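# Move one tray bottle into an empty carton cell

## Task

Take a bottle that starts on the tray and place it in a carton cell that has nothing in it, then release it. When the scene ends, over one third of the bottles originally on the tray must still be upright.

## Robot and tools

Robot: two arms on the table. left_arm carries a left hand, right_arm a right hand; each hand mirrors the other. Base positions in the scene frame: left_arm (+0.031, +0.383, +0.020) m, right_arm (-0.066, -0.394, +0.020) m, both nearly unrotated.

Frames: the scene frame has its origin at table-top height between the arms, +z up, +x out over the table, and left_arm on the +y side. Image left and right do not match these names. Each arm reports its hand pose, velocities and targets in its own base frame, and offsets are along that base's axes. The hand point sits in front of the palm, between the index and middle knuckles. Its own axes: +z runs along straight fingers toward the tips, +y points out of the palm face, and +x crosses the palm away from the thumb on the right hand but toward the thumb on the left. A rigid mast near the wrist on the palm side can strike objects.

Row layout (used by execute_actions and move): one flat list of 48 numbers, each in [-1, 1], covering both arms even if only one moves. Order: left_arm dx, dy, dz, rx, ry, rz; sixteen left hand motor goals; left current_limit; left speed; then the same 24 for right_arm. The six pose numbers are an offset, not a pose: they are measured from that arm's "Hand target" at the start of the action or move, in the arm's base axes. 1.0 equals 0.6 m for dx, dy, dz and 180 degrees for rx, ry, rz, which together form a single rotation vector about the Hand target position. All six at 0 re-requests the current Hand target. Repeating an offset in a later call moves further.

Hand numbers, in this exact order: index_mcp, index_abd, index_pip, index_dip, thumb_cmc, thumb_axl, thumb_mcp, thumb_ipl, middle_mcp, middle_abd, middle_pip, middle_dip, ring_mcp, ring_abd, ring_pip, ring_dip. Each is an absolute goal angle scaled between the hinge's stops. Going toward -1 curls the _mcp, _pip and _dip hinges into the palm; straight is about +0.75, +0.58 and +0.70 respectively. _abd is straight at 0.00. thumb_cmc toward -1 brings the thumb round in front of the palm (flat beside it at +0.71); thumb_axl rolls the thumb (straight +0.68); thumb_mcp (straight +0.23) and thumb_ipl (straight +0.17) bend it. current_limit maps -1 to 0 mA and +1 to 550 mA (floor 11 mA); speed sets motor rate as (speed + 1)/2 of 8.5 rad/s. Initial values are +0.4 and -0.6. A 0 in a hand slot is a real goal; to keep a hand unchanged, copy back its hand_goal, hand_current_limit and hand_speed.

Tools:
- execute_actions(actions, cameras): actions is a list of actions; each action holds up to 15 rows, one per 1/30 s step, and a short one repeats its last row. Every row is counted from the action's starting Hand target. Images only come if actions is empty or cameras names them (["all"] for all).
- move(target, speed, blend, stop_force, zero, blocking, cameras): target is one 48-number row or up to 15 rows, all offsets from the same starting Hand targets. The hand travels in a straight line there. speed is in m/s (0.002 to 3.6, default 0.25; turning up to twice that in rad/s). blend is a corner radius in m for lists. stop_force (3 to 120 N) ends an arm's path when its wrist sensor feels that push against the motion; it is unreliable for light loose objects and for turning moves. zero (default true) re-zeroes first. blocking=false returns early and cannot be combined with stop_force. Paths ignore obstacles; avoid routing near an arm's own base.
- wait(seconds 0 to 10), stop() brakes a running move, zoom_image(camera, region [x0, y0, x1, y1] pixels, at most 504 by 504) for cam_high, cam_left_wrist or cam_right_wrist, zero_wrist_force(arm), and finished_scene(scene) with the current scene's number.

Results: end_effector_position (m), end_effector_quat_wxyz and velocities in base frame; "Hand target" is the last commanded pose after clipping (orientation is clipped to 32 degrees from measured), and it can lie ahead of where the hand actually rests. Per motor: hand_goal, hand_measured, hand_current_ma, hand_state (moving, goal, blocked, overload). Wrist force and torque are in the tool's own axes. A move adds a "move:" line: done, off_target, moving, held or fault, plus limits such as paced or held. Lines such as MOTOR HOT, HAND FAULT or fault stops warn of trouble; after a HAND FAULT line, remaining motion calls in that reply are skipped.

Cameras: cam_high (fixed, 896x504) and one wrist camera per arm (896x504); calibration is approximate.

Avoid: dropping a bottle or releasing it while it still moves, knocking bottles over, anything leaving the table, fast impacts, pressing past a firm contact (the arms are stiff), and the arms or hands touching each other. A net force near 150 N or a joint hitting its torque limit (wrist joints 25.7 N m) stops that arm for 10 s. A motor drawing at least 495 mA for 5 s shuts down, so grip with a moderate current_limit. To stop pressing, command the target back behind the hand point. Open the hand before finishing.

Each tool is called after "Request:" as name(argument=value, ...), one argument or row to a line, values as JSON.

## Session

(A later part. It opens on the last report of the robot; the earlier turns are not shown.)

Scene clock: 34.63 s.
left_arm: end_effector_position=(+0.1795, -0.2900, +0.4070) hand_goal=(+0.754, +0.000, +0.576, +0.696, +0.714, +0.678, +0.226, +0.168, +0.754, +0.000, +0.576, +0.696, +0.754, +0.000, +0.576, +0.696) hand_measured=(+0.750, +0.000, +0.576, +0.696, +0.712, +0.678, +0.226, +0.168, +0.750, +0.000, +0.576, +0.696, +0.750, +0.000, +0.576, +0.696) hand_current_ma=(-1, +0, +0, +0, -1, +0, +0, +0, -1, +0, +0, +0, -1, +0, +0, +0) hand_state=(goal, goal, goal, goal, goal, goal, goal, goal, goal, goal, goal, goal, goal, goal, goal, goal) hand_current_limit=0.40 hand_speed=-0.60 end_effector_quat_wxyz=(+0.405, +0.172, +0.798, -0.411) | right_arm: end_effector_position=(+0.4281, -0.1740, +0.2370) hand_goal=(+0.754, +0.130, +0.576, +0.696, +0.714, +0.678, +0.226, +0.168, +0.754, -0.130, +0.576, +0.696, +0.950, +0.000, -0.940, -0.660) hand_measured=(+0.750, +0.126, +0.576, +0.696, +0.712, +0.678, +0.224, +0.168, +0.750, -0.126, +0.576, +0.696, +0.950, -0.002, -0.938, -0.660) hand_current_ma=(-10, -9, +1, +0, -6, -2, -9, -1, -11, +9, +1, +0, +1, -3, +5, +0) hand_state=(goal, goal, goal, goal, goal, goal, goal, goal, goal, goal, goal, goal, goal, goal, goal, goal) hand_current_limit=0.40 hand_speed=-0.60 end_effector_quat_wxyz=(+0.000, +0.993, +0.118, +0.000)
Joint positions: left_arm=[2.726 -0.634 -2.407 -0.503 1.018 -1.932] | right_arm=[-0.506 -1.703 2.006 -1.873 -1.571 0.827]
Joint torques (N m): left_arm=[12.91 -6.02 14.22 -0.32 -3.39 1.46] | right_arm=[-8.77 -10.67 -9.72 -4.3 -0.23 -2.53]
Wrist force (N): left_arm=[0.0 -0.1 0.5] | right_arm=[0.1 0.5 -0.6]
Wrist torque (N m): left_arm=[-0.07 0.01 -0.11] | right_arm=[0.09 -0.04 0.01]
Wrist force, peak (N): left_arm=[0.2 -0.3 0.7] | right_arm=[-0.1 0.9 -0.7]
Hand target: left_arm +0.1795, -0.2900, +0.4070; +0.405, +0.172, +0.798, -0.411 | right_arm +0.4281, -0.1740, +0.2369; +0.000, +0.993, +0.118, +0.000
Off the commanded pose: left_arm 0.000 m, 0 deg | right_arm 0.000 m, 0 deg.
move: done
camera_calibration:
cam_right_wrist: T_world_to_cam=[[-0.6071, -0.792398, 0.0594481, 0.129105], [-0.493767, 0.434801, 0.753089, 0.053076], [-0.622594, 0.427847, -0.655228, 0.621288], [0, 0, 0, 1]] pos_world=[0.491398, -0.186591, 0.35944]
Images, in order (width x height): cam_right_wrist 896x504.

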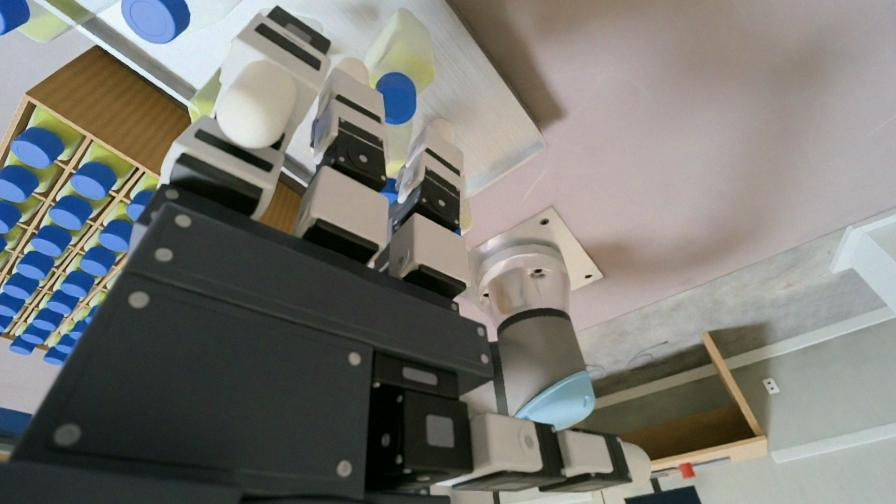

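Request:
wait(
  seconds=0,
  cameras=["cam_left_wrist", "cam_high"],
)

Request:
zoom_image(
  camera="cam_left_wrist",
  region=[380, 50, 460, 130],
)

Request:
zoom_image(
  camera="cam_high",
  region=[230, 310, 300, 380],
)

Scene clock: 35.97 s.
left_arm: end_effector_position=(+0.1795, -0.2900, +0.4070) hand_goal=(+0.754, +0.000, +0.576, +0.696, +0.714, +0.678, +0.226, +0.168, +0.754, +0.000, +0.576, +0.696, +0.754, +0.000, +0.576, +0.696) hand_measured=(+0.750, +0.000, +0.576, +0.696, +0.712, +0.678, +0.226, +0.168, +0.750, +0.000, +0.576, +0.696, +0.750, +0.000, +0.576, +0.696) hand_current_ma=(-1, +0, +0, +0, -1, +0, +0, +0, -1, +0, +0, +0, -1, +0, +0, +0) hand_state=(goal, goal, goal, goal, goal, goal, goal, goal, goal, goal, goal, goal, goal, goal, goal, goal) hand_current_limit=0.40 hand_speed=-0.60 end_effector_quat_wxyz=(+0.405, +0.172, +0.798, -0.411) | right_arm: end_effector_position=(+0.4281, -0.1740, +0.2369) hand_goal=(+0.754, +0.130, +0.576, +0.696, +0.714, +0.678, +0.226, +0.168, +0.754, -0.130, +0.576, +0.696, +0.950, +0.000, -0.940, -0.660) hand_measured=(+0.750, +0.126, +0.576, +0.696, +0.712, +0.678, +0.224, +0.168, +0.750, -0.126, +0.576, +0.696, +0.950, -0.002, -0.938, -0.660) hand_current_ma=(-10, -9, +1, +0, -6, -2, -9, -1, -11, +9, +1, +0, +1, -3, +5, +0) hand_state=(goal, goal, goal, goal, goal, goal, goal, goal, goal, goal, goal, goal, goal, goal, goal, goal) hand_current_limit=0.40 hand_speed=-0.60 end_effector_quat_wxyz=(+0.000, +0.993, +0.118, +0.000)
Joint positions: left_arm=[2.726 -0.634 -2.407 -0.503 1.018 -1.932] | right_arm=[-0.506 -1.703 2.006 -1.874 -1.571 0.827]
Joint torques (N m): left_arm=[12.23 -6.27 14.05 -0.25 -3.36 1.4] | right_arm=[-8.49 -9.24 -9.07 -4.29 -0.28 -2.41]
Wrist force (N): left_arm=[-0.1 -0.1 0.5] | right_arm=[-0.1 0.8 -0.6]
Wrist torque (N m): left_arm=[-0.06 0.03 -0.12] | right_arm=[0.13 0.00 0.00]
Wrist force, peak (N): left_arm=[-0.1 -0.1 0.9] | right_arm=[-0.1 1.0 -0.7]
Hand target: left_arm +0.1795, -0.2900, +0.4070; +0.405, +0.172, +0.798, -0.411 | right_arm +0.4281, -0.1740, +0.2369; +0.000, +0.993, +0.118, +0.000
Off the commanded pose: left_arm 0.000 m, 0 deg | right_arm 0.000 m, 0 deg.
camera_calibration:
cam_left_wrist: T_world_to_cam=[[0.117625, -0.384689, 0.915521, -0.532467], [-0.963918, 0.177466, 0.198411, 0.104076], [-0.2388, -0.905826, -0.349934, 0.0536827], [0, 0, 0, 1]] pos_world=[0.175772, -0.174677, 0.48562]
Images, in order (width x height): cam_high 896x504, cam_left_wrist 896x504.

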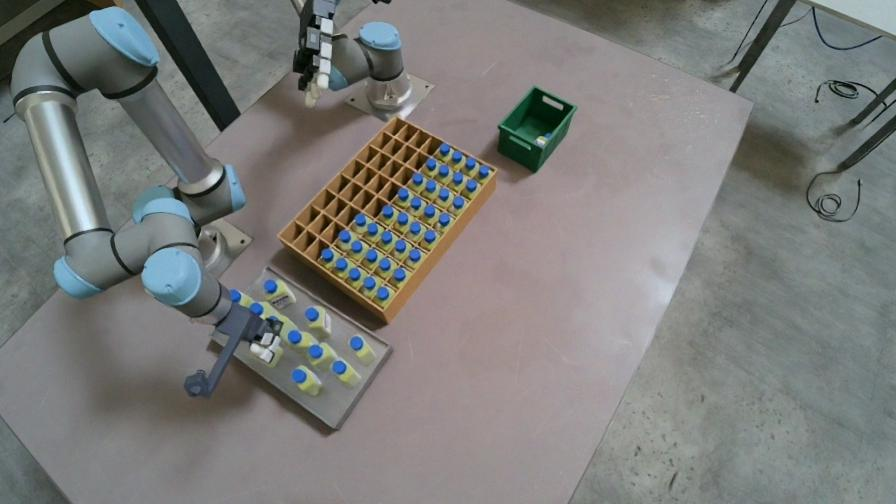

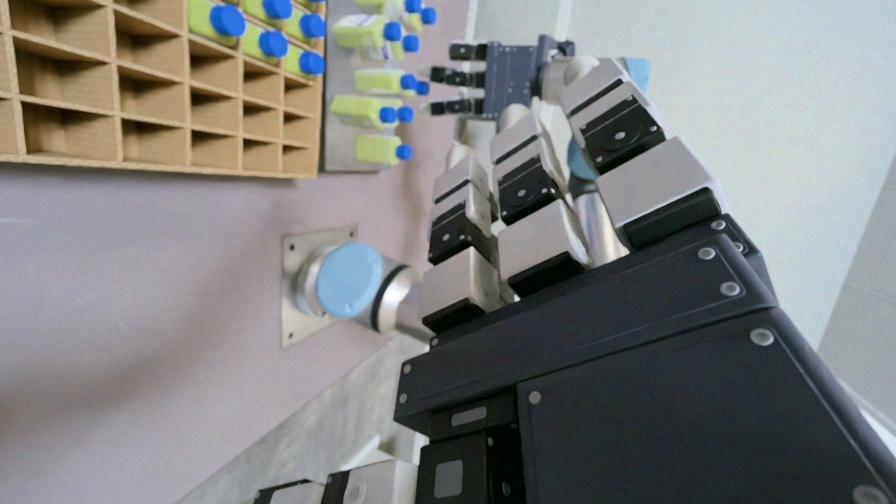

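Scaled by 6.300.

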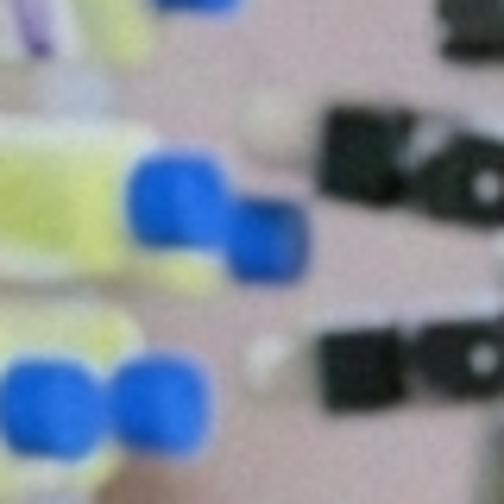

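Scaled by 7.200.

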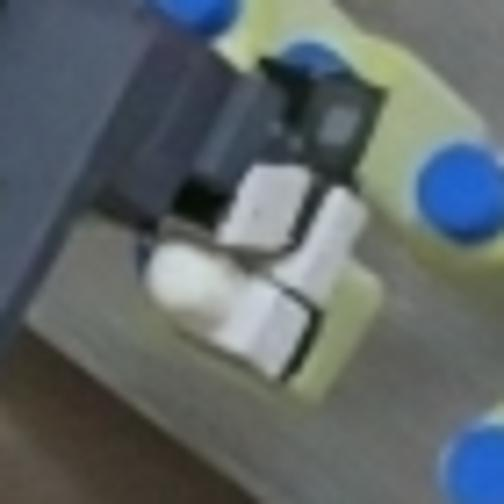

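Request:
move(
  target=[0, 0, 0, 0, 0, 0, 0.754, 0, 0.576, 0.696, 0.714, 0.678, 0.226, 0.168, 0.754, 0, 0.576, 0.696, 0.754, 0, 0.576, 0.696, 0.4, -0.6, -0.0017, 0, -0.004, 0, 0, 0, 0.754, 0.13, 0.576, 0.696, 0.714, 0.678, 0.226, 0.168, 0.754, -0.13, 0.576, 0.696, 0.95, 0, -0.94, -0.66, 0.4, -0.6],
  speed=0.05,
)

Request:
move(
  target=[0, 0, 0, 0, 0, 0, 0.754, 0, 0.576, 0.696, 0.714, 0.678, 0.226, 0.168, 0.754, 0, 0.576, 0.696, 0.754, 0, 0.576, 0.696, 0.4, -0.6, 0, 0, 0, 0, 0, 0, 0.754, -0.06, 0.576, 0.696, 0.714, 0.678, 0.226, 0.168, 0.754, 0.06, 0.576, 0.696, 0.95, 0, -0.94, -0.66, 0.7, -0.9],
  speed=0.05,
  cameras=["all"],
)

Request:
zoom_image(
  camera="cam_left_wrist",
  region=[380, 50, 460, 130],
)

Request:
zoom_image(
  camera="cam_right_wrist",
  region=[300, 0, 500, 200],
)

Scene clock: 38.13 s.
left_arm: end_effector_position=(+0.1795, -0.2900, +0.4070) hand_goal=(+0.754, +0.000, +0.576, +0.696, +0.714, +0.678, +0.226, +0.168, +0.754, +0.000, +0.576, +0.696, +0.754, +0.000, +0.576, +0.696) hand_measured=(+0.750, +0.000, +0.576, +0.696, +0.712, +0.678, +0.226, +0.168, +0.750, +0.000, +0.576, +0.696, +0.750, +0.000, +0.576, +0.696) hand_current_ma=(-1, +0, +0, +0, -1, +0, +0, +0, -1, +0, +0, +0, -1, +0, +0, +0) hand_state=(goal, goal, goal, goal, goal, goal, goal, goal, goal, goal, goal, goal, goal, goal, goal, goal) hand_current_limit=0.40 hand_speed=-0.60 end_effector_quat_wxyz=(+0.405, +0.172, +0.798, -0.411) | right_arm: end_effector_position=(+0.4271, -0.1740, +0.2346) hand_goal=(+0.754, +0.130, +0.576, +0.696, +0.714, +0.678, +0.226, +0.168, +0.754, -0.130, +0.576, +0.696, +0.950, +0.000, -0.940, -0.660) hand_measured=(+0.750, +0.126, +0.576, +0.696, +0.712, +0.678, +0.224, +0.168, +0.750, -0.126, +0.576, +0.696, +0.950, -0.002, -0.938, -0.660) hand_current_ma=(-10, -9, +1, +0, -6, -2, -9, -1, -11, +9, +1, +0, +1, -3, +5, +0) hand_state=(goal, goal, goal, goal, goal, goal, goal, goal, goal, goal, goal, goal, goal, goal, goal, goal) hand_current_limit=0.40 hand_speed=-0.60 end_effector_quat_wxyz=(+0.000, +0.993, +0.118, +0.000)
Joint positions: left_arm=[2.726 -0.634 -2.407 -0.503 1.018 -1.932] | right_arm=[-0.507 -1.703 2.013 -1.88 -1.571 0.826]
Joint torques (N m): left_arm=[12.6 -5.68 14.37 -0.33 -3.44 1.31] | right_arm=[-8.7 -26.62 -9.23 -4.37 -0.66 -2.56]
Wrist force (N): left_arm=[-0.1 0.0 0.4] | right_arm=[-0.1 0.5 -0.5]
Wrist torque (N m): left_arm=[-0.04 0.02 -0.12] | right_arm=[0.07 0.00 0.01]
Wrist force, peak (N): left_arm=[-0.1 -0.4 0.8] | right_arm=[0.1 1.0 -0.8]
Hand target: left_arm +0.1795, -0.2900, +0.4070; +0.405, +0.172, +0.798, -0.411 | right_arm +0.4270, -0.1740, +0.2345; +0.000, +0.993, +0.118, +0.000
Off the commanded pose: left_arm 0.000 m, 0 deg | right_arm 0.000 m, 0 deg.
move: done

Scene clock: 38.77 s.
left_arm: end_effector_position=(+0.1795, -0.2900, +0.4070) hand_goal=(+0.754, +0.000, +0.576, +0.696, +0.714, +0.678, +0.226, +0.168, +0.754, +0.000, +0.576, +0.696, +0.754, +0.000, +0.576, +0.696) hand_measured=(+0.750, +0.000, +0.576, +0.696, +0.712, +0.678, +0.226, +0.168, +0.750, +0.000, +0.576, +0.696, +0.750, +0.000, +0.576, +0.696) hand_current_ma=(-1, +0, +0, +0, -1, +0, +0, +0, -1, +0, +0, +0, -1, +0, +0, +0) hand_state=(goal, goal, goal, goal, goal, goal, goal, goal, goal, goal, goal, goal, goal, goal, goal, goal) hand_current_limit=0.40 hand_speed=-0.60 end_effector_quat_wxyz=(+0.405, +0.172, +0.798, -0.411) | right_arm: end_effector_position=(+0.4270, -0.1740, +0.2345) hand_goal=(+0.754, -0.060, +0.576, +0.696, +0.714, +0.678, +0.226, +0.168, +0.754, +0.060, +0.576, +0.696, +0.950, +0.000, -0.940, -0.660) hand_measured=(+0.750, +0.006, +0.576, +0.696, +0.712, +0.678, +0.224, +0.168, +0.752, -0.018, +0.576, +0.696, +0.950, -0.002, -0.938, -0.660) hand_current_ma=(-10, +211, +1, +0, -6, -2, -9, -1, -7, -262, +1, +0, +1, -3, +5, +0) hand_state=(goal, blocked, goal, goal, goal, goal, goal, goal, goal, blocked, goal, goal, goal, goal, goal, goal) hand_current_limit=0.70 hand_speed=-0.90 end_effector_quat_wxyz=(+0.000, +0.993, +0.118, +0.000)
Joint positions: left_arm=[2.726 -0.634 -2.407 -0.503 1.018 -1.932] | right_arm=[-0.507 -1.703 2.013 -1.88 -1.571 0.826]
Joint torques (N m): left_arm=[12.44 -6.01 14.5 -0.16 -3.27 1.3] | right_arm=[-8.23 -26.16 -10.75 -4.29 -0.91 -2.42]
Wrist force (N): left_arm=[-0.2 0.0 0.3] | right_arm=[0.2 0.6 0.5]
Wrist torque (N m): left_arm=[-0.04 0.03 -0.13] | right_arm=[0.01 -0.03 0.04]
Wrist force, peak (N): left_arm=[0.0 -0.4 0.6] | right_arm=[0.3 1.0 -0.8]
Hand target: left_arm +0.1795, -0.2900, +0.4070; +0.405, +0.172, +0.798, -0.411 | right_arm +0.4270, -0.1740, +0.2345; +0.000, +0.993, +0.118, +0.000
Off the commanded pose: left_arm 0.000 m, 0 deg | right_arm 0.000 m, 0 deg.
move: done
camera_calibration:
cam_left_wrist: T_world_to_cam=[[0.117625, -0.384689, 0.915521, -0.532467], [-0.963918, 0.177466, 0.198411, 0.104076], [-0.2388, -0.905826, -0.349934, 0.0536827], [0, 0, 0, 1]] pos_world=[0.175772, -0.174677, 0.48562]
cam_right_wrist: T_world_to_cam=[[-0.6071, -0.792398, 0.0594481, 0.128647], [-0.493767, 0.434801, 0.753089, 0.0544649], [-0.622594, 0.427847, -0.655228, 0.619028], [0, 0, 0, 1]] pos_world=[0.490398, -0.186591, 0.35694]

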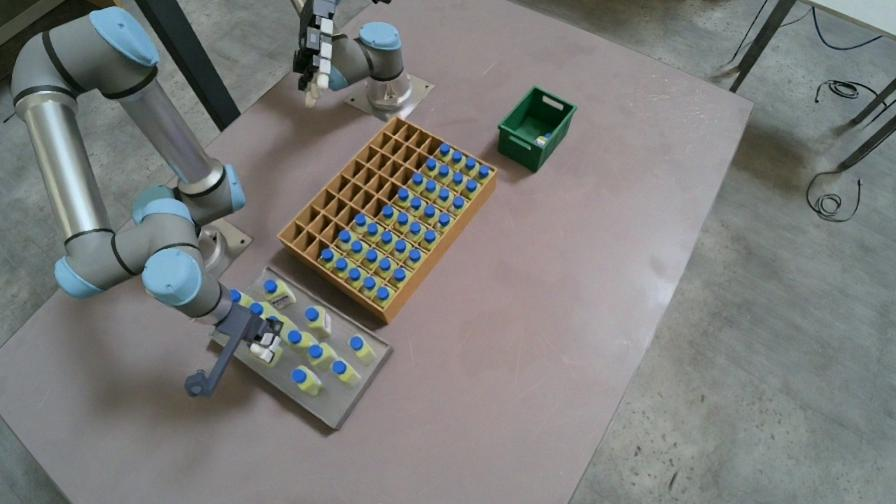

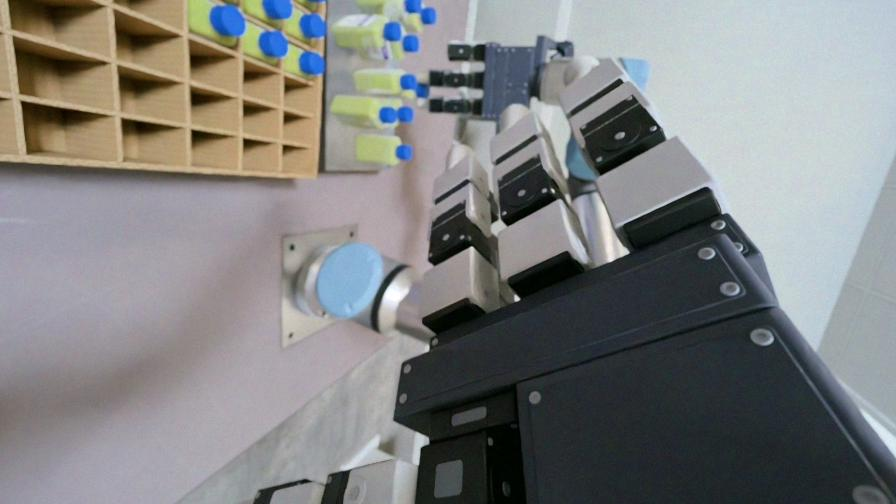

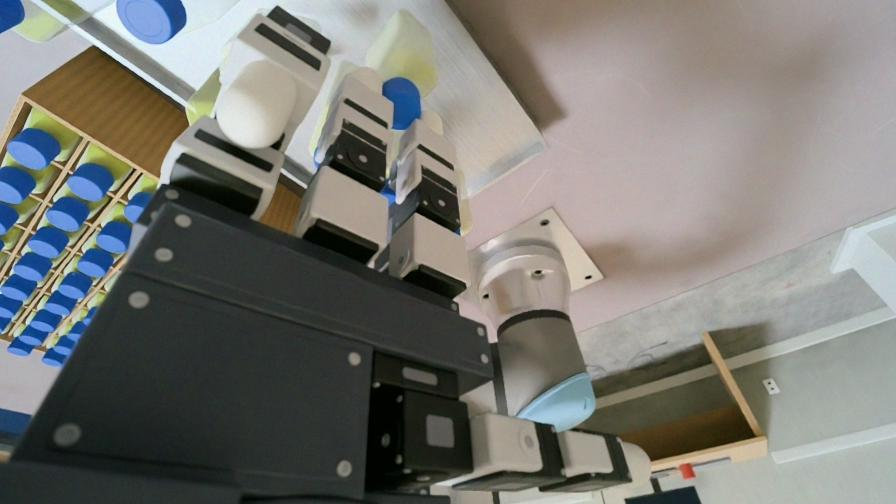

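Scaled by 6.300.

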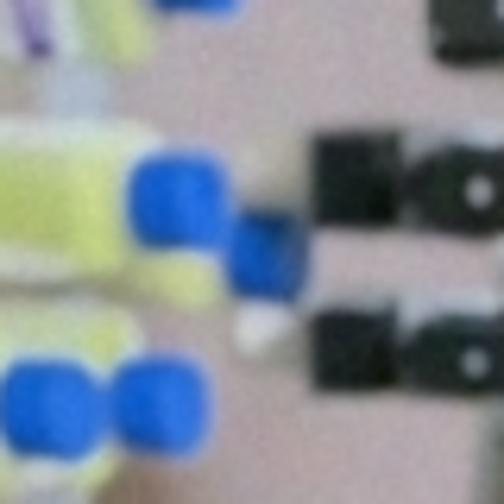

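Scaled by 2.520.

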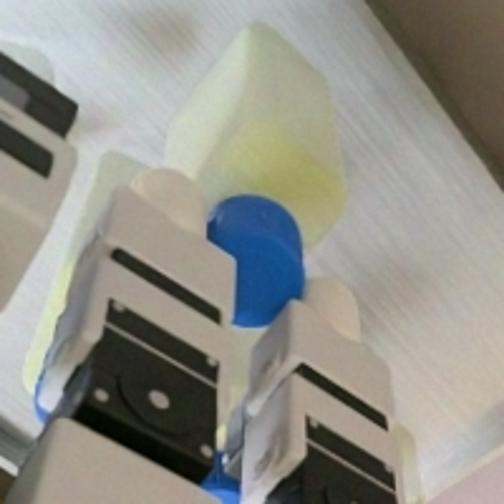

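Request:
move(
  target=[0, 0, 0, 0, 0, 0, 0.754, 0, 0.576, 0.696, 0.714, 0.678, 0.226, 0.168, 0.754, 0, 0.576, 0.696, 0.754, 0, 0.576, 0.696, 0.4, -0.6, 0, 0, 0, 0, 0, 0, 0.754, -0.11, 0.576, 0.696, 0.714, 0.678, 0.226, 0.168, 0.754, 0.095, 0.576, 0.696, 0.95, 0, -0.94, -0.66, 0.7, -0.9],
  speed=0.05,
)

Request:
move(
  target=[0, 0, 0, 0, 0, 0, 0.754, 0, 0.576, 0.696, 0.714, 0.678, 0.226, 0.168, 0.754, 0, 0.576, 0.696, 0.754, 0, 0.576, 0.696, 0.4, -0.6, 0, 0, 0.03, 0, 0, 0, 0.754, -0.11, 0.576, 0.696, 0.714, 0.678, 0.226, 0.168, 0.754, 0.095, 0.576, 0.696, 0.95, 0, -0.94, -0.66, 0.7, -0.9],
  speed=0.05,
  cameras=["all"],
)

Request:
zoom_image(
  camera="cam_left_wrist",
  region=[360, 50, 460, 130],
)

Request:
zoom_image(
  camera="cam_right_wrist",
  region=[300, 0, 500, 200],
)

Scene clock: 40.17 s.
left_arm: end_effector_position=(+0.1795, -0.2900, +0.4070) hand_goal=(+0.754, +0.000, +0.576, +0.696, +0.714, +0.678, +0.226, +0.168, +0.754, +0.000, +0.576, +0.696, +0.754, +0.000, +0.576, +0.696) hand_measured=(+0.750, +0.000, +0.576, +0.696, +0.712, +0.678, +0.226, +0.168, +0.750, +0.000, +0.576, +0.696, +0.750, +0.000, +0.576, +0.696) hand_current_ma=(-1, +0, +0, +0, -1, +0, +0, +0, -1, +0, +0, +0, -1, +0, +0, +0) hand_state=(goal, goal, goal, goal, goal, goal, goal, goal, goal, goal, goal, goal, goal, goal, goal, goal) hand_current_limit=0.40 hand_speed=-0.60 end_effector_quat_wxyz=(+0.405, +0.172, +0.798, -0.411) | right_arm: end_effector_position=(+0.4270, -0.1740, +0.2345) hand_goal=(+0.754, -0.110, +0.576, +0.696, +0.714, +0.678, +0.226, +0.168, +0.754, +0.096, +0.576, +0.696, +0.950, +0.000, -0.940, -0.660) hand_measured=(+0.750, +0.002, +0.576, +0.696, +0.712, +0.678, +0.224, +0.168, +0.752, -0.016, +0.576, +0.696, +0.950, -0.002, -0.938, -0.660) hand_current_ma=(-10, +393, +1, +0, -6, -2, -9, -1, -7, -399, +1, +0, +1, -3, +5, +0) hand_state=(goal, blocked, goal, goal, goal, goal, goal, goal, goal, blocked, goal, goal, goal, goal, goal, goal) hand_current_limit=0.70 hand_speed=-0.90 end_effector_quat_wxyz=(+0.000, +0.993, +0.118, +0.000)
Joint positions: left_arm=[2.726 -0.634 -2.407 -0.503 1.018 -1.932] | right_arm=[-0.507 -1.703 2.013 -1.88 -1.571 0.826]
Joint torques (N m): left_arm=[13.22 -6.25 14.31 -0.21 -3.34 1.51] | right_arm=[-7.87 -26.93 -13.13 -4.17 -1.12 -2.49]
Wrist force (N): left_arm=[-0.1 -0.3 0.4] | right_arm=[-0.2 0.5 1.0]
Wrist torque (N m): left_arm=[-0.07 0.02 -0.12] | right_arm=[-0.04 0.01 0.00]
Wrist force, peak (N): left_arm=[0.2 -0.3 0.7] | right_arm=[-0.2 0.6 1.1]
Hand target: left_arm +0.1795, -0.2900, +0.4070; +0.405, +0.172, +0.798, -0.411 | right_arm +0.4270, -0.1740, +0.2345; +0.000, +0.993, +0.118, +0.000
Off the commanded pose: left_arm 0.000 m, 0 deg | right_arm 0.000 m, 0 deg.
move: done

Scene clock: 41.10 s.
left_arm: end_effector_position=(+0.1795, -0.2900, +0.4070) hand_goal=(+0.754, +0.000, +0.576, +0.696, +0.714, +0.678, +0.226, +0.168, +0.754, +0.000, +0.576, +0.696, +0.754, +0.000, +0.576, +0.696) hand_measured=(+0.750, +0.000, +0.576, +0.696, +0.712, +0.678, +0.226, +0.168, +0.750, +0.000, +0.576, +0.696, +0.750, +0.000, +0.576, +0.696) hand_current_ma=(-1, +0, +0, +0, -1, +0, +0, +0, -1, +0, +0, +0, -1, +0, +0, +0) hand_state=(goal, goal, goal, goal, goal, goal, goal, goal, goal, goal, goal, goal, goal, goal, goal, goal) hand_current_limit=0.40 hand_speed=-0.60 end_effector_quat_wxyz=(+0.405, +0.172, +0.798, -0.411) | right_arm: end_effector_position=(+0.4270, -0.1740, +0.2524) hand_goal=(+0.754, -0.110, +0.576, +0.696, +0.714, +0.678, +0.226, +0.168, +0.754, +0.096, +0.576, +0.696, +0.950, +0.000, -0.940, -0.660) hand_measured=(+0.750, +0.002, +0.576, +0.696, +0.712, +0.678, +0.224, +0.168, +0.752, -0.016, +0.576, +0.696, +0.950, -0.002, -0.938, -0.660) hand_current_ma=(-10, +393, +1, +0, -6, -2, -9, -1, -4, -399, +1, +0, +1, -3, +5, +0) hand_state=(goal, blocked, goal, goal, goal, goal, goal, goal, goal, blocked, goal, goal, goal, goal, goal, goal) hand_current_limit=0.70 hand_speed=-0.90 end_effector_quat_wxyz=(+0.000, +0.993, +0.118, +0.000)
Joint positions: left_arm=[2.726 -0.634 -2.407 -0.503 1.018 -1.932] | right_arm=[-0.507 -1.716 1.977 -1.831 -1.571 0.826]
Joint torques (N m): left_arm=[12.61 -6.24 14.76 -0.22 -3.24 1.35] | right_arm=[-5.34 -27.94 -34.78 -1.45 -2.56 -1.86]
Wrist force (N): left_arm=[0.1 -0.3 0.4] | right_arm=[-0.1 0.8 1.0]
Wrist torque (N m): left_arm=[-0.08 0.00 -0.09] | right_arm=[0.03 -0.02 0.02]
Wrist force, peak (N): left_arm=[-0.1 0.0 0.7] | right_arm=[-0.4 0.5 1.5]
Hand target: left_arm +0.1795, -0.2900, +0.4070; +0.405, +0.172, +0.798, -0.411 | right_arm +0.4270, -0.1740, +0.2525; +0.000, +0.993, +0.118, +0.000
Off the commanded pose: left_arm 0.000 m, 0 deg | right_arm 0.000 m, 0 deg.
move: done
camera_calibration:
cam_left_wrist: T_world_to_cam=[[0.117625, -0.384689, 0.915521, -0.532467], [-0.963918, 0.177466, 0.198411, 0.104076], [-0.2388, -0.905826, -0.349934, 0.0536827], [0, 0, 0, 1]] pos_world=[0.175772, -0.174677, 0.48562]
cam_right_wrist: T_world_to_cam=[[-0.607055, -0.79243, 0.0594954, 0.127537], [-0.493841, 0.434851, 0.753011, 0.0410598], [-0.62258, 0.427737, -0.655313, 0.630761], [0, 0, 0, 1]] pos_world=[0.490398, -0.186591, 0.374839]

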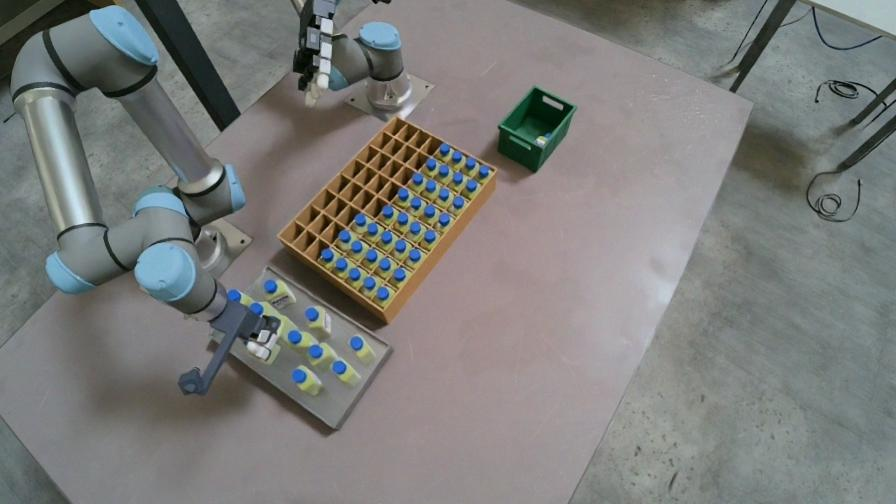

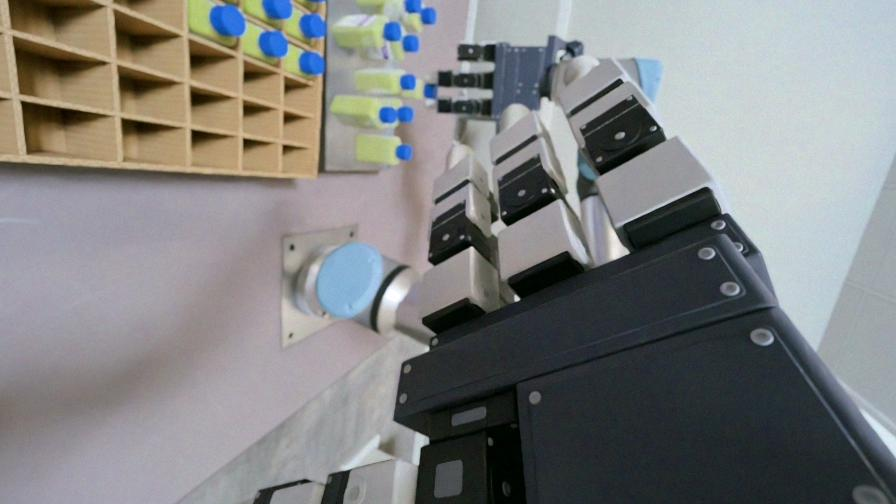

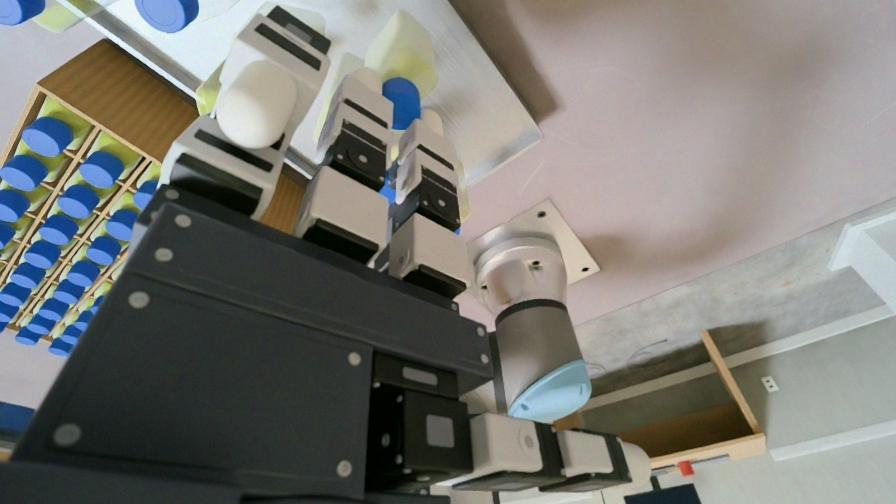

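Scaled by 5.040.

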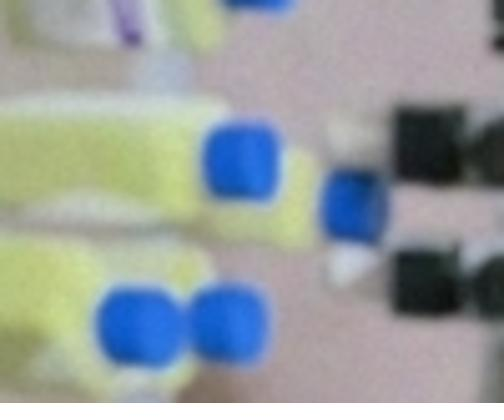

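Scaled by 2.520.

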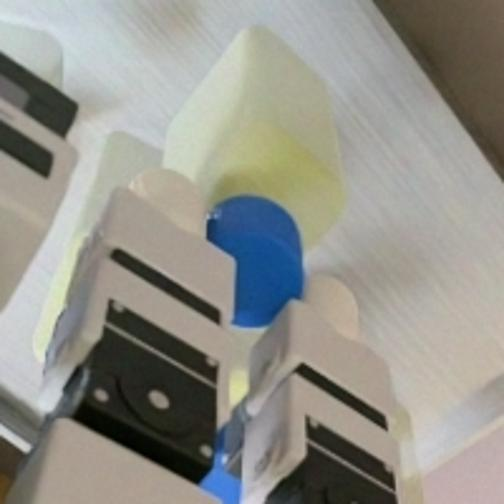

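Request:
move(
  target=[
    [0, 0, 0, 0, 0, 0, 0.754, 0, 0.576, 0.696, 0.714, 0.678, 0.226, 0.168, 0.754, 0, 0.576, 0.696, 0.754, 0, 0.576, 0.696, 0.4, -0.6, 0, 0, 0.229, 0, 0, 0, 0.754, -0.11, 0.576, 0.696, 0.714, 0.678, 0.226, 0.168, 0.754, 0.095, 0.576, 0.696, 0.95, 0, -0.94, -0.66, 0.7, -0.9],
    [0, 0, 0, 0, 0, 0, 0.754, 0, 0.576, 0.696, 0.714, 0.678, 0.226, 0.168, 0.754, 0, 0.576, 0.696, 0.754, 0, 0.576, 0.696, 0.4, -0.6, -0.1925, 0.4433, 0.229, 0, 0, -0.0756, 0.754, -0.11, 0.576, 0.696, 0.714, 0.678, 0.226, 0.168, 0.754, 0.095, 0.576, 0.696, 0.95, 0, -0.94, -0.66, 0.7, -0.9],
  ],
  speed=0.15,
  blend=0.02,
  cameras=["all"],
)

Request:
zoom_image(
  camera="cam_right_wrist",
  region=[280, 0, 500, 200],
)

Request:
zoom_image(
  camera="cam_high",
  region=[220, 170, 380, 300],
)

Scene clock: 49.40 s.
left_arm: end_effector_position=(+0.1795, -0.2900, +0.4070) hand_goal=(+0.754, +0.000, +0.576, +0.696, +0.714, +0.678, +0.226, +0.168, +0.754, +0.000, +0.576, +0.696, +0.754, +0.000, +0.576, +0.696) hand_measured=(+0.750, +0.000, +0.576, +0.696, +0.712, +0.678, +0.226, +0.168, +0.750, +0.000, +0.576, +0.696, +0.750, +0.000, +0.576, +0.696) hand_current_ma=(-1, +0, +0, +0, -1, +0, +0, +0, -1, +0, +0, +0, -1, +0, +0, +0) hand_state=(goal, goal, goal, goal, goal, goal, goal, goal, goal, goal, goal, goal, goal, goal, goal, goal) hand_current_limit=0.40 hand_speed=-0.60 end_effector_quat_wxyz=(+0.405, +0.172, +0.798, -0.411) | right_arm: end_effector_position=(+0.3116, +0.0919, +0.3899) hand_goal=(+0.754, -0.110, +0.576, +0.696, +0.714, +0.678, +0.226, +0.168, +0.754, +0.096, +0.576, +0.696, +0.950, +0.000, -0.940, -0.660) hand_measured=(+0.752, +0.002, +0.576, +0.696, +0.712, +0.678, +0.224, +0.168, +0.754, -0.016, +0.576, +0.696, +0.950, -0.002, -0.938, -0.660) hand_current_ma=(-5, +393, +1, +0, -5, -2, -9, -1, +0, -399, +1, +0, +1, -3, +5, +0) hand_state=(goal, blocked, goal, goal, goal, goal, goal, goal, goal, blocked, goal, goal, goal, goal, goal, goal) hand_current_limit=0.70 hand_speed=-0.90 end_effector_quat_wxyz=(+0.000, +1.000, +0.000, +0.000)
Joint positions: left_arm=[2.726 -0.634 -2.407 -0.503 1.018 -1.932] | right_arm=[0.126 -1.892 1.754 -1.432 -1.571 1.697]
Joint torques (N m): left_arm=[12.48 -6.35 14.33 -0.16 -3.32 1.18] | right_arm=[9.81 -2.02 -35.65 -4.29 -2.57 2.12]
Wrist force (N): left_arm=[-0.1 -0.4 0.5] | right_arm=[-0.2 0.7 0.8]
Wrist torque (N m): left_arm=[-0.09 0.03 -0.12] | right_arm=[0.01 0.03 -0.21]
Wrist force, peak (N): left_arm=[-0.1 -0.3 0.8] | right_arm=[-0.2 0.8 2.2]
Hand target: left_arm +0.1795, -0.2900, +0.4070; +0.405, +0.172, +0.798, -0.411 | right_arm +0.3115, +0.0920, +0.3899; +0.000, +1.000, +0.000, +0.000
Off the commanded pose: left_arm 0.000 m, 0 deg | right_arm 0.000 m, 0 deg.
move: done
camera_calibration:
cam_left_wrist: T_world_to_cam=[[0.117625, -0.384689, 0.915521, -0.532467], [-0.963918, 0.177466, 0.198411, 0.104076], [-0.2388, -0.905826, -0.349934, 0.0536827], [0, 0, 0, 1]] pos_world=[0.175772, -0.174677, 0.48562]
cam_right_wrist: T_world_to_cam=[[-0.776401, -0.627434, 0.0593962, 0.297557], [-0.377723, 0.538694, 0.753083, -0.280863], [-0.504506, 0.562259, -0.655239, 0.486082], [0, 0, 0, 1]] pos_world=[0.370167, 0.064693, 0.512339]

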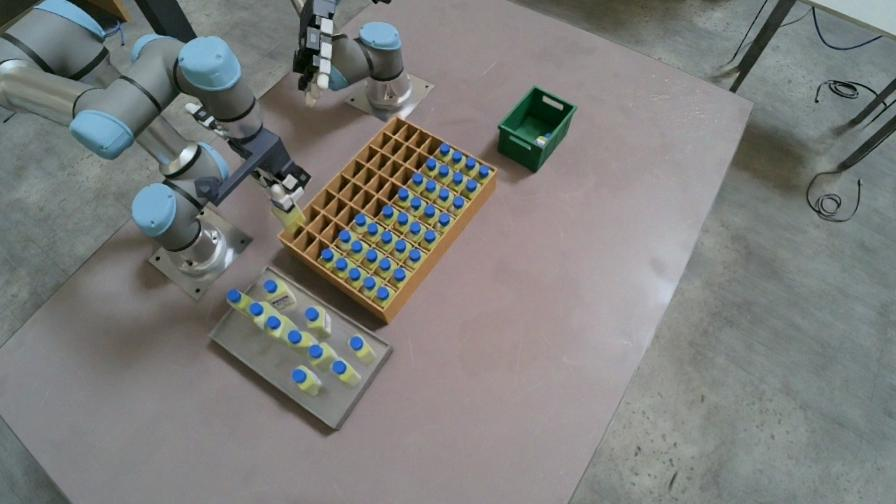

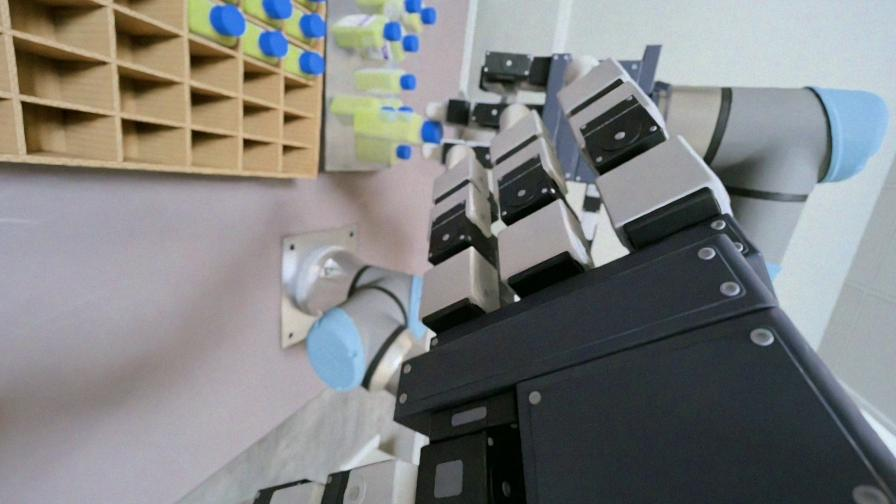

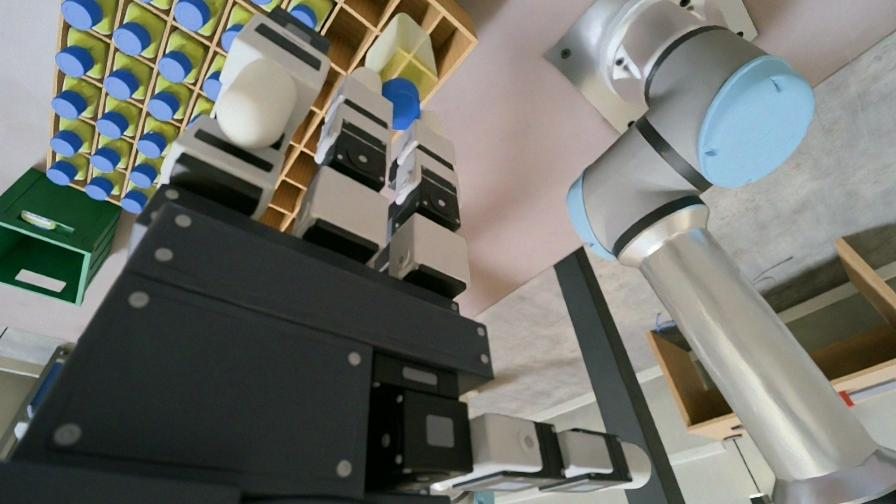

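Scaled by 2.291.

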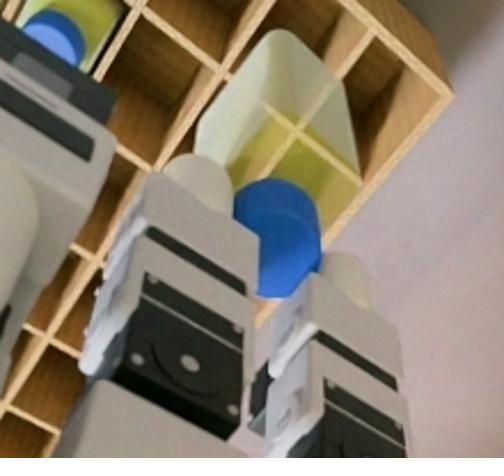

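Scaled by 3.150.

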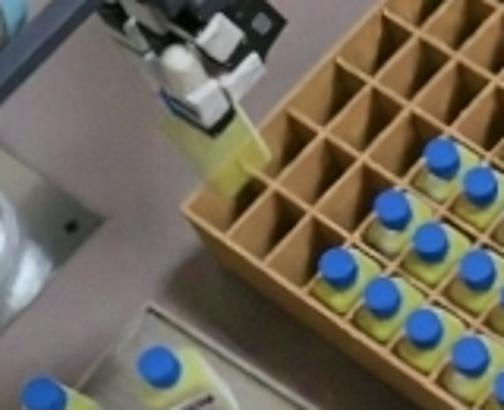

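Request:
move(
  target=[
    [0, 0, 0, 0, 0, 0, 0.754, 0, 0.576, 0.696, 0.714, 0.678, 0.226, 0.168, 0.754, 0, 0.576, 0.696, 0.754, 0, 0.576, 0.696, 0.4, -0.6, -0.028, 0.0142, -0.0, 0, 0, 0, 0.754, -0.11, 0.576, 0.696, 0.714, 0.678, 0.226, 0.168, 0.754, 0.095, 0.576, 0.696, 0.95, 0, -0.94, -0.66, 0.7, -0.9],
    [0, 0, 0, 0, 0, 0, 0.754, 0, 0.576, 0.696, 0.714, 0.678, 0.226, 0.168, 0.754, 0, 0.576, 0.696, 0.754, 0, 0.576, 0.696, 0.4, -0.6, -0.028, 0.0142, -0.1417, 0, 0, 0, 0.754, -0.11, 0.576, 0.696, 0.714, 0.678, 0.226, 0.168, 0.754, 0.095, 0.576, 0.696, 0.95, 0, -0.94, -0.66, 0.7, -0.9],
  ],
  speed=0.1,
  blend=0.01,
  cameras=["all"],
)

Request:
zoom_image(
  camera="cam_right_wrist",
  region=[300, 0, 500, 160],
)

Request:
zoom_image(
  camera="cam_high",
  region=[260, 190, 340, 260],
)

Request:
zoom_image(
  camera="cam_left_wrist",
  region=[260, 60, 460, 190],
)

Scene clock: 56.27 s.
left_arm: end_effector_position=(+0.1795, -0.2900, +0.4070) hand_goal=(+0.754, +0.000, +0.576, +0.696, +0.714, +0.678, +0.226, +0.168, +0.754, +0.000, +0.576, +0.696, +0.754, +0.000, +0.576, +0.696) hand_measured=(+0.750, +0.000, +0.576, +0.696, +0.712, +0.678, +0.226, +0.168, +0.750, +0.000, +0.576, +0.696, +0.750, +0.000, +0.576, +0.696) hand_current_ma=(-1, +0, +0, +0, -1, +0, +0, +0, -1, +0, +0, +0, -1, +0, +0, +0) hand_state=(goal, goal, goal, goal, goal, goal, goal, goal, goal, goal, goal, goal, goal, goal, goal, goal) hand_current_limit=0.40 hand_speed=-0.60 end_effector_quat_wxyz=(+0.405, +0.172, +0.798, -0.411) | right_arm: end_effector_position=(+0.2947, +0.1005, +0.3050) hand_goal=(+0.754, -0.110, +0.576, +0.696, +0.714, +0.678, +0.226, +0.168, +0.754, +0.096, +0.576, +0.696, +0.950, +0.000, -0.940, -0.660) hand_measured=(+0.752, +0.002, +0.576, +0.696, +0.712, +0.678, +0.224, +0.168, +0.754, -0.016, +0.576, +0.696, +0.950, -0.002, -0.938, -0.660) hand_current_ma=(-5, +393, +1, +0, -5, -2, -9, -1, +1, -399, +1, +0, +1, -3, +5, +0) hand_state=(goal, blocked, goal, goal, goal, goal, goal, goal, goal, blocked, goal, goal, goal, goal, goal, goal) hand_current_limit=0.70 hand_speed=-0.90 end_effector_quat_wxyz=(+0.000, +1.000, +0.000, +0.000)
Joint positions: left_arm=[2.726 -0.634 -2.407 -0.503 1.018 -1.932] | right_arm=[0.158 -1.927 1.994 -1.637 -1.571 1.729]
Joint torques (N m): left_arm=[12.24 -6.42 14.39 -0.07 -3.27 1.12] | right_arm=[8.9 -0.51 -11.3 -4.22 -2.47 1.93]
Wrist force (N): left_arm=[0.1 -0.1 0.5] | right_arm=[-0.2 0.6 0.6]
Wrist torque (N m): left_arm=[-0.06 0.00 -0.10] | right_arm=[0.00 -0.01 -0.24]
Wrist force, peak (N): left_arm=[0.0 -0.3 0.9] | right_arm=[-0.5 1.1 1.2]
Hand target: left_arm +0.1795, -0.2900, +0.4070; +0.405, +0.172, +0.798, -0.411 | right_arm +0.2947, +0.1005, +0.3049; +0.000, +1.000, +0.000, +0.000
Off the commanded pose: left_arm 0.000 m, 0 deg | right_arm 0.000 m, 0 deg.
move: done; blend cut to 0.0094 m at target 1
camera_calibration:
cam_left_wrist: T_world_to_cam=[[0.117625, -0.384689, 0.915521, -0.532467], [-0.963918, 0.177466, 0.198411, 0.104076], [-0.2388, -0.905826, -0.349934, 0.0536827], [0, 0, 0, 1]] pos_world=[0.175772, -0.174677, 0.48562]
cam_right_wrist: T_world_to_cam=[[-0.776454, -0.627358, 0.0595017, 0.294921], [-0.377615, 0.538783, 0.753074, -0.227946], [-0.504505, 0.562258, -0.65524, 0.417141], [0, 0, 0, 1]] pos_world=[0.353367, 0.0732933, 0.42744]

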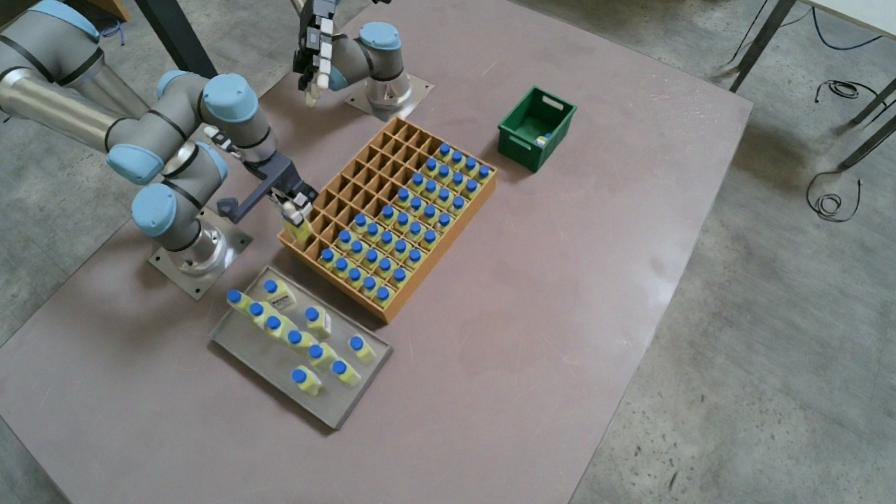

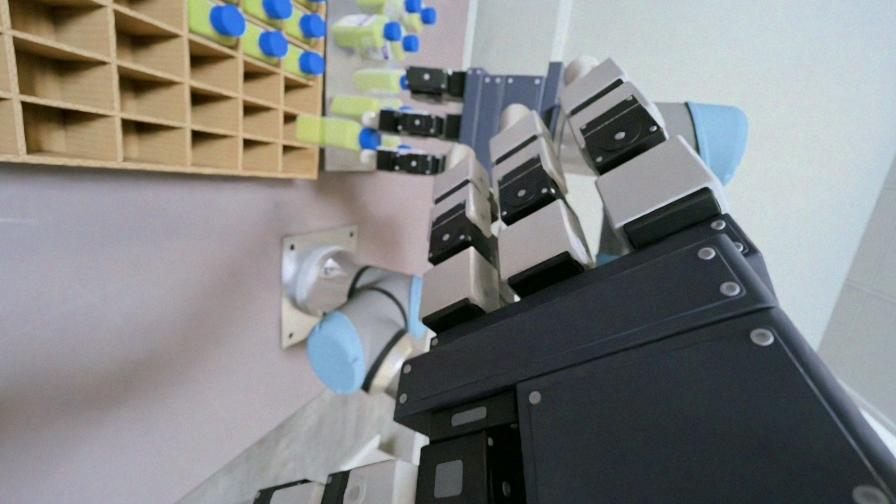

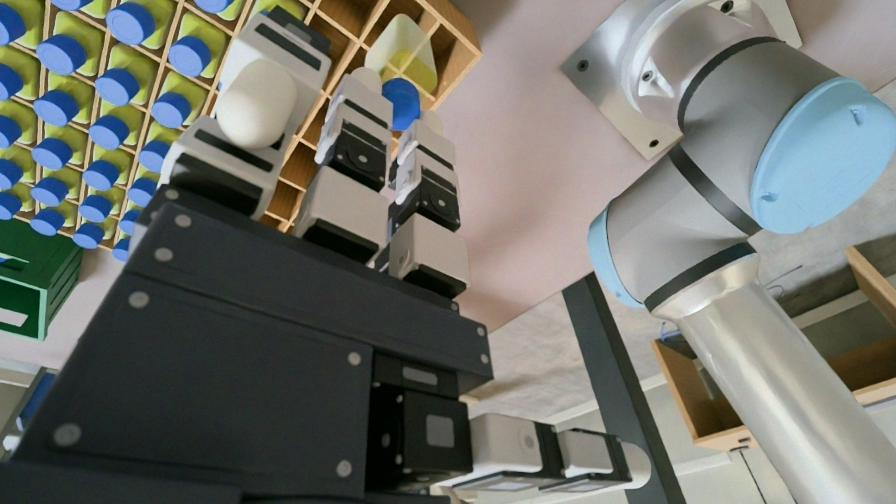

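Scaled by 2.520.

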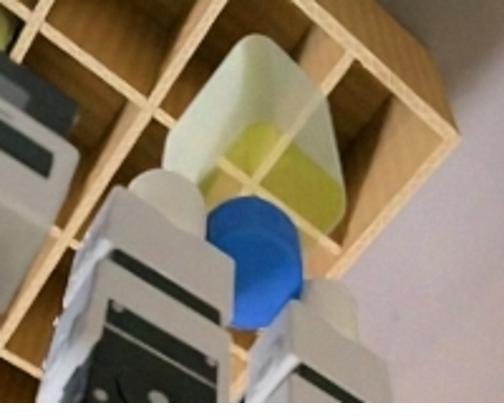

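Scaled by 6.300.

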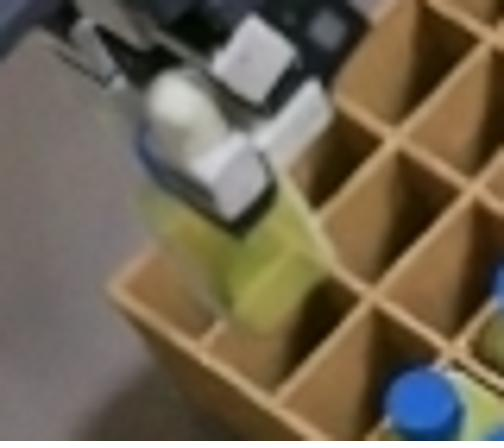

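Scaled by 2.520.

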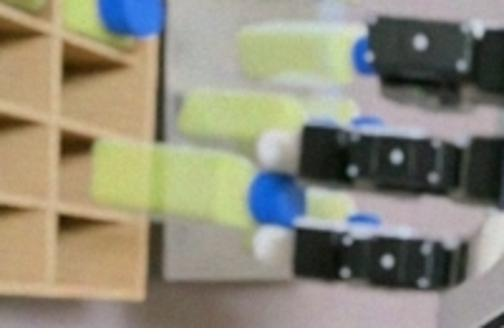

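Request:
zoom_image(
  camera="cam_right_wrist",
  region=[350, 0, 450, 100],
)

Scaled by 5.040.

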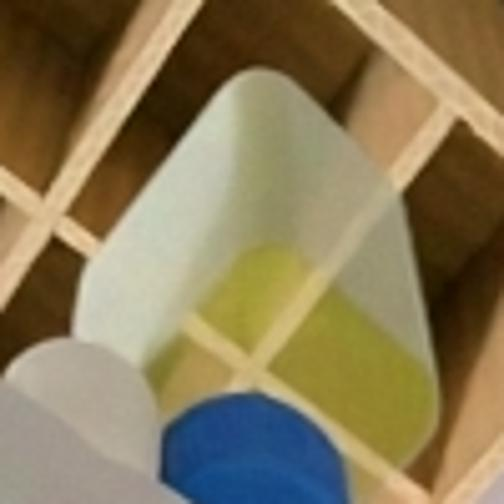

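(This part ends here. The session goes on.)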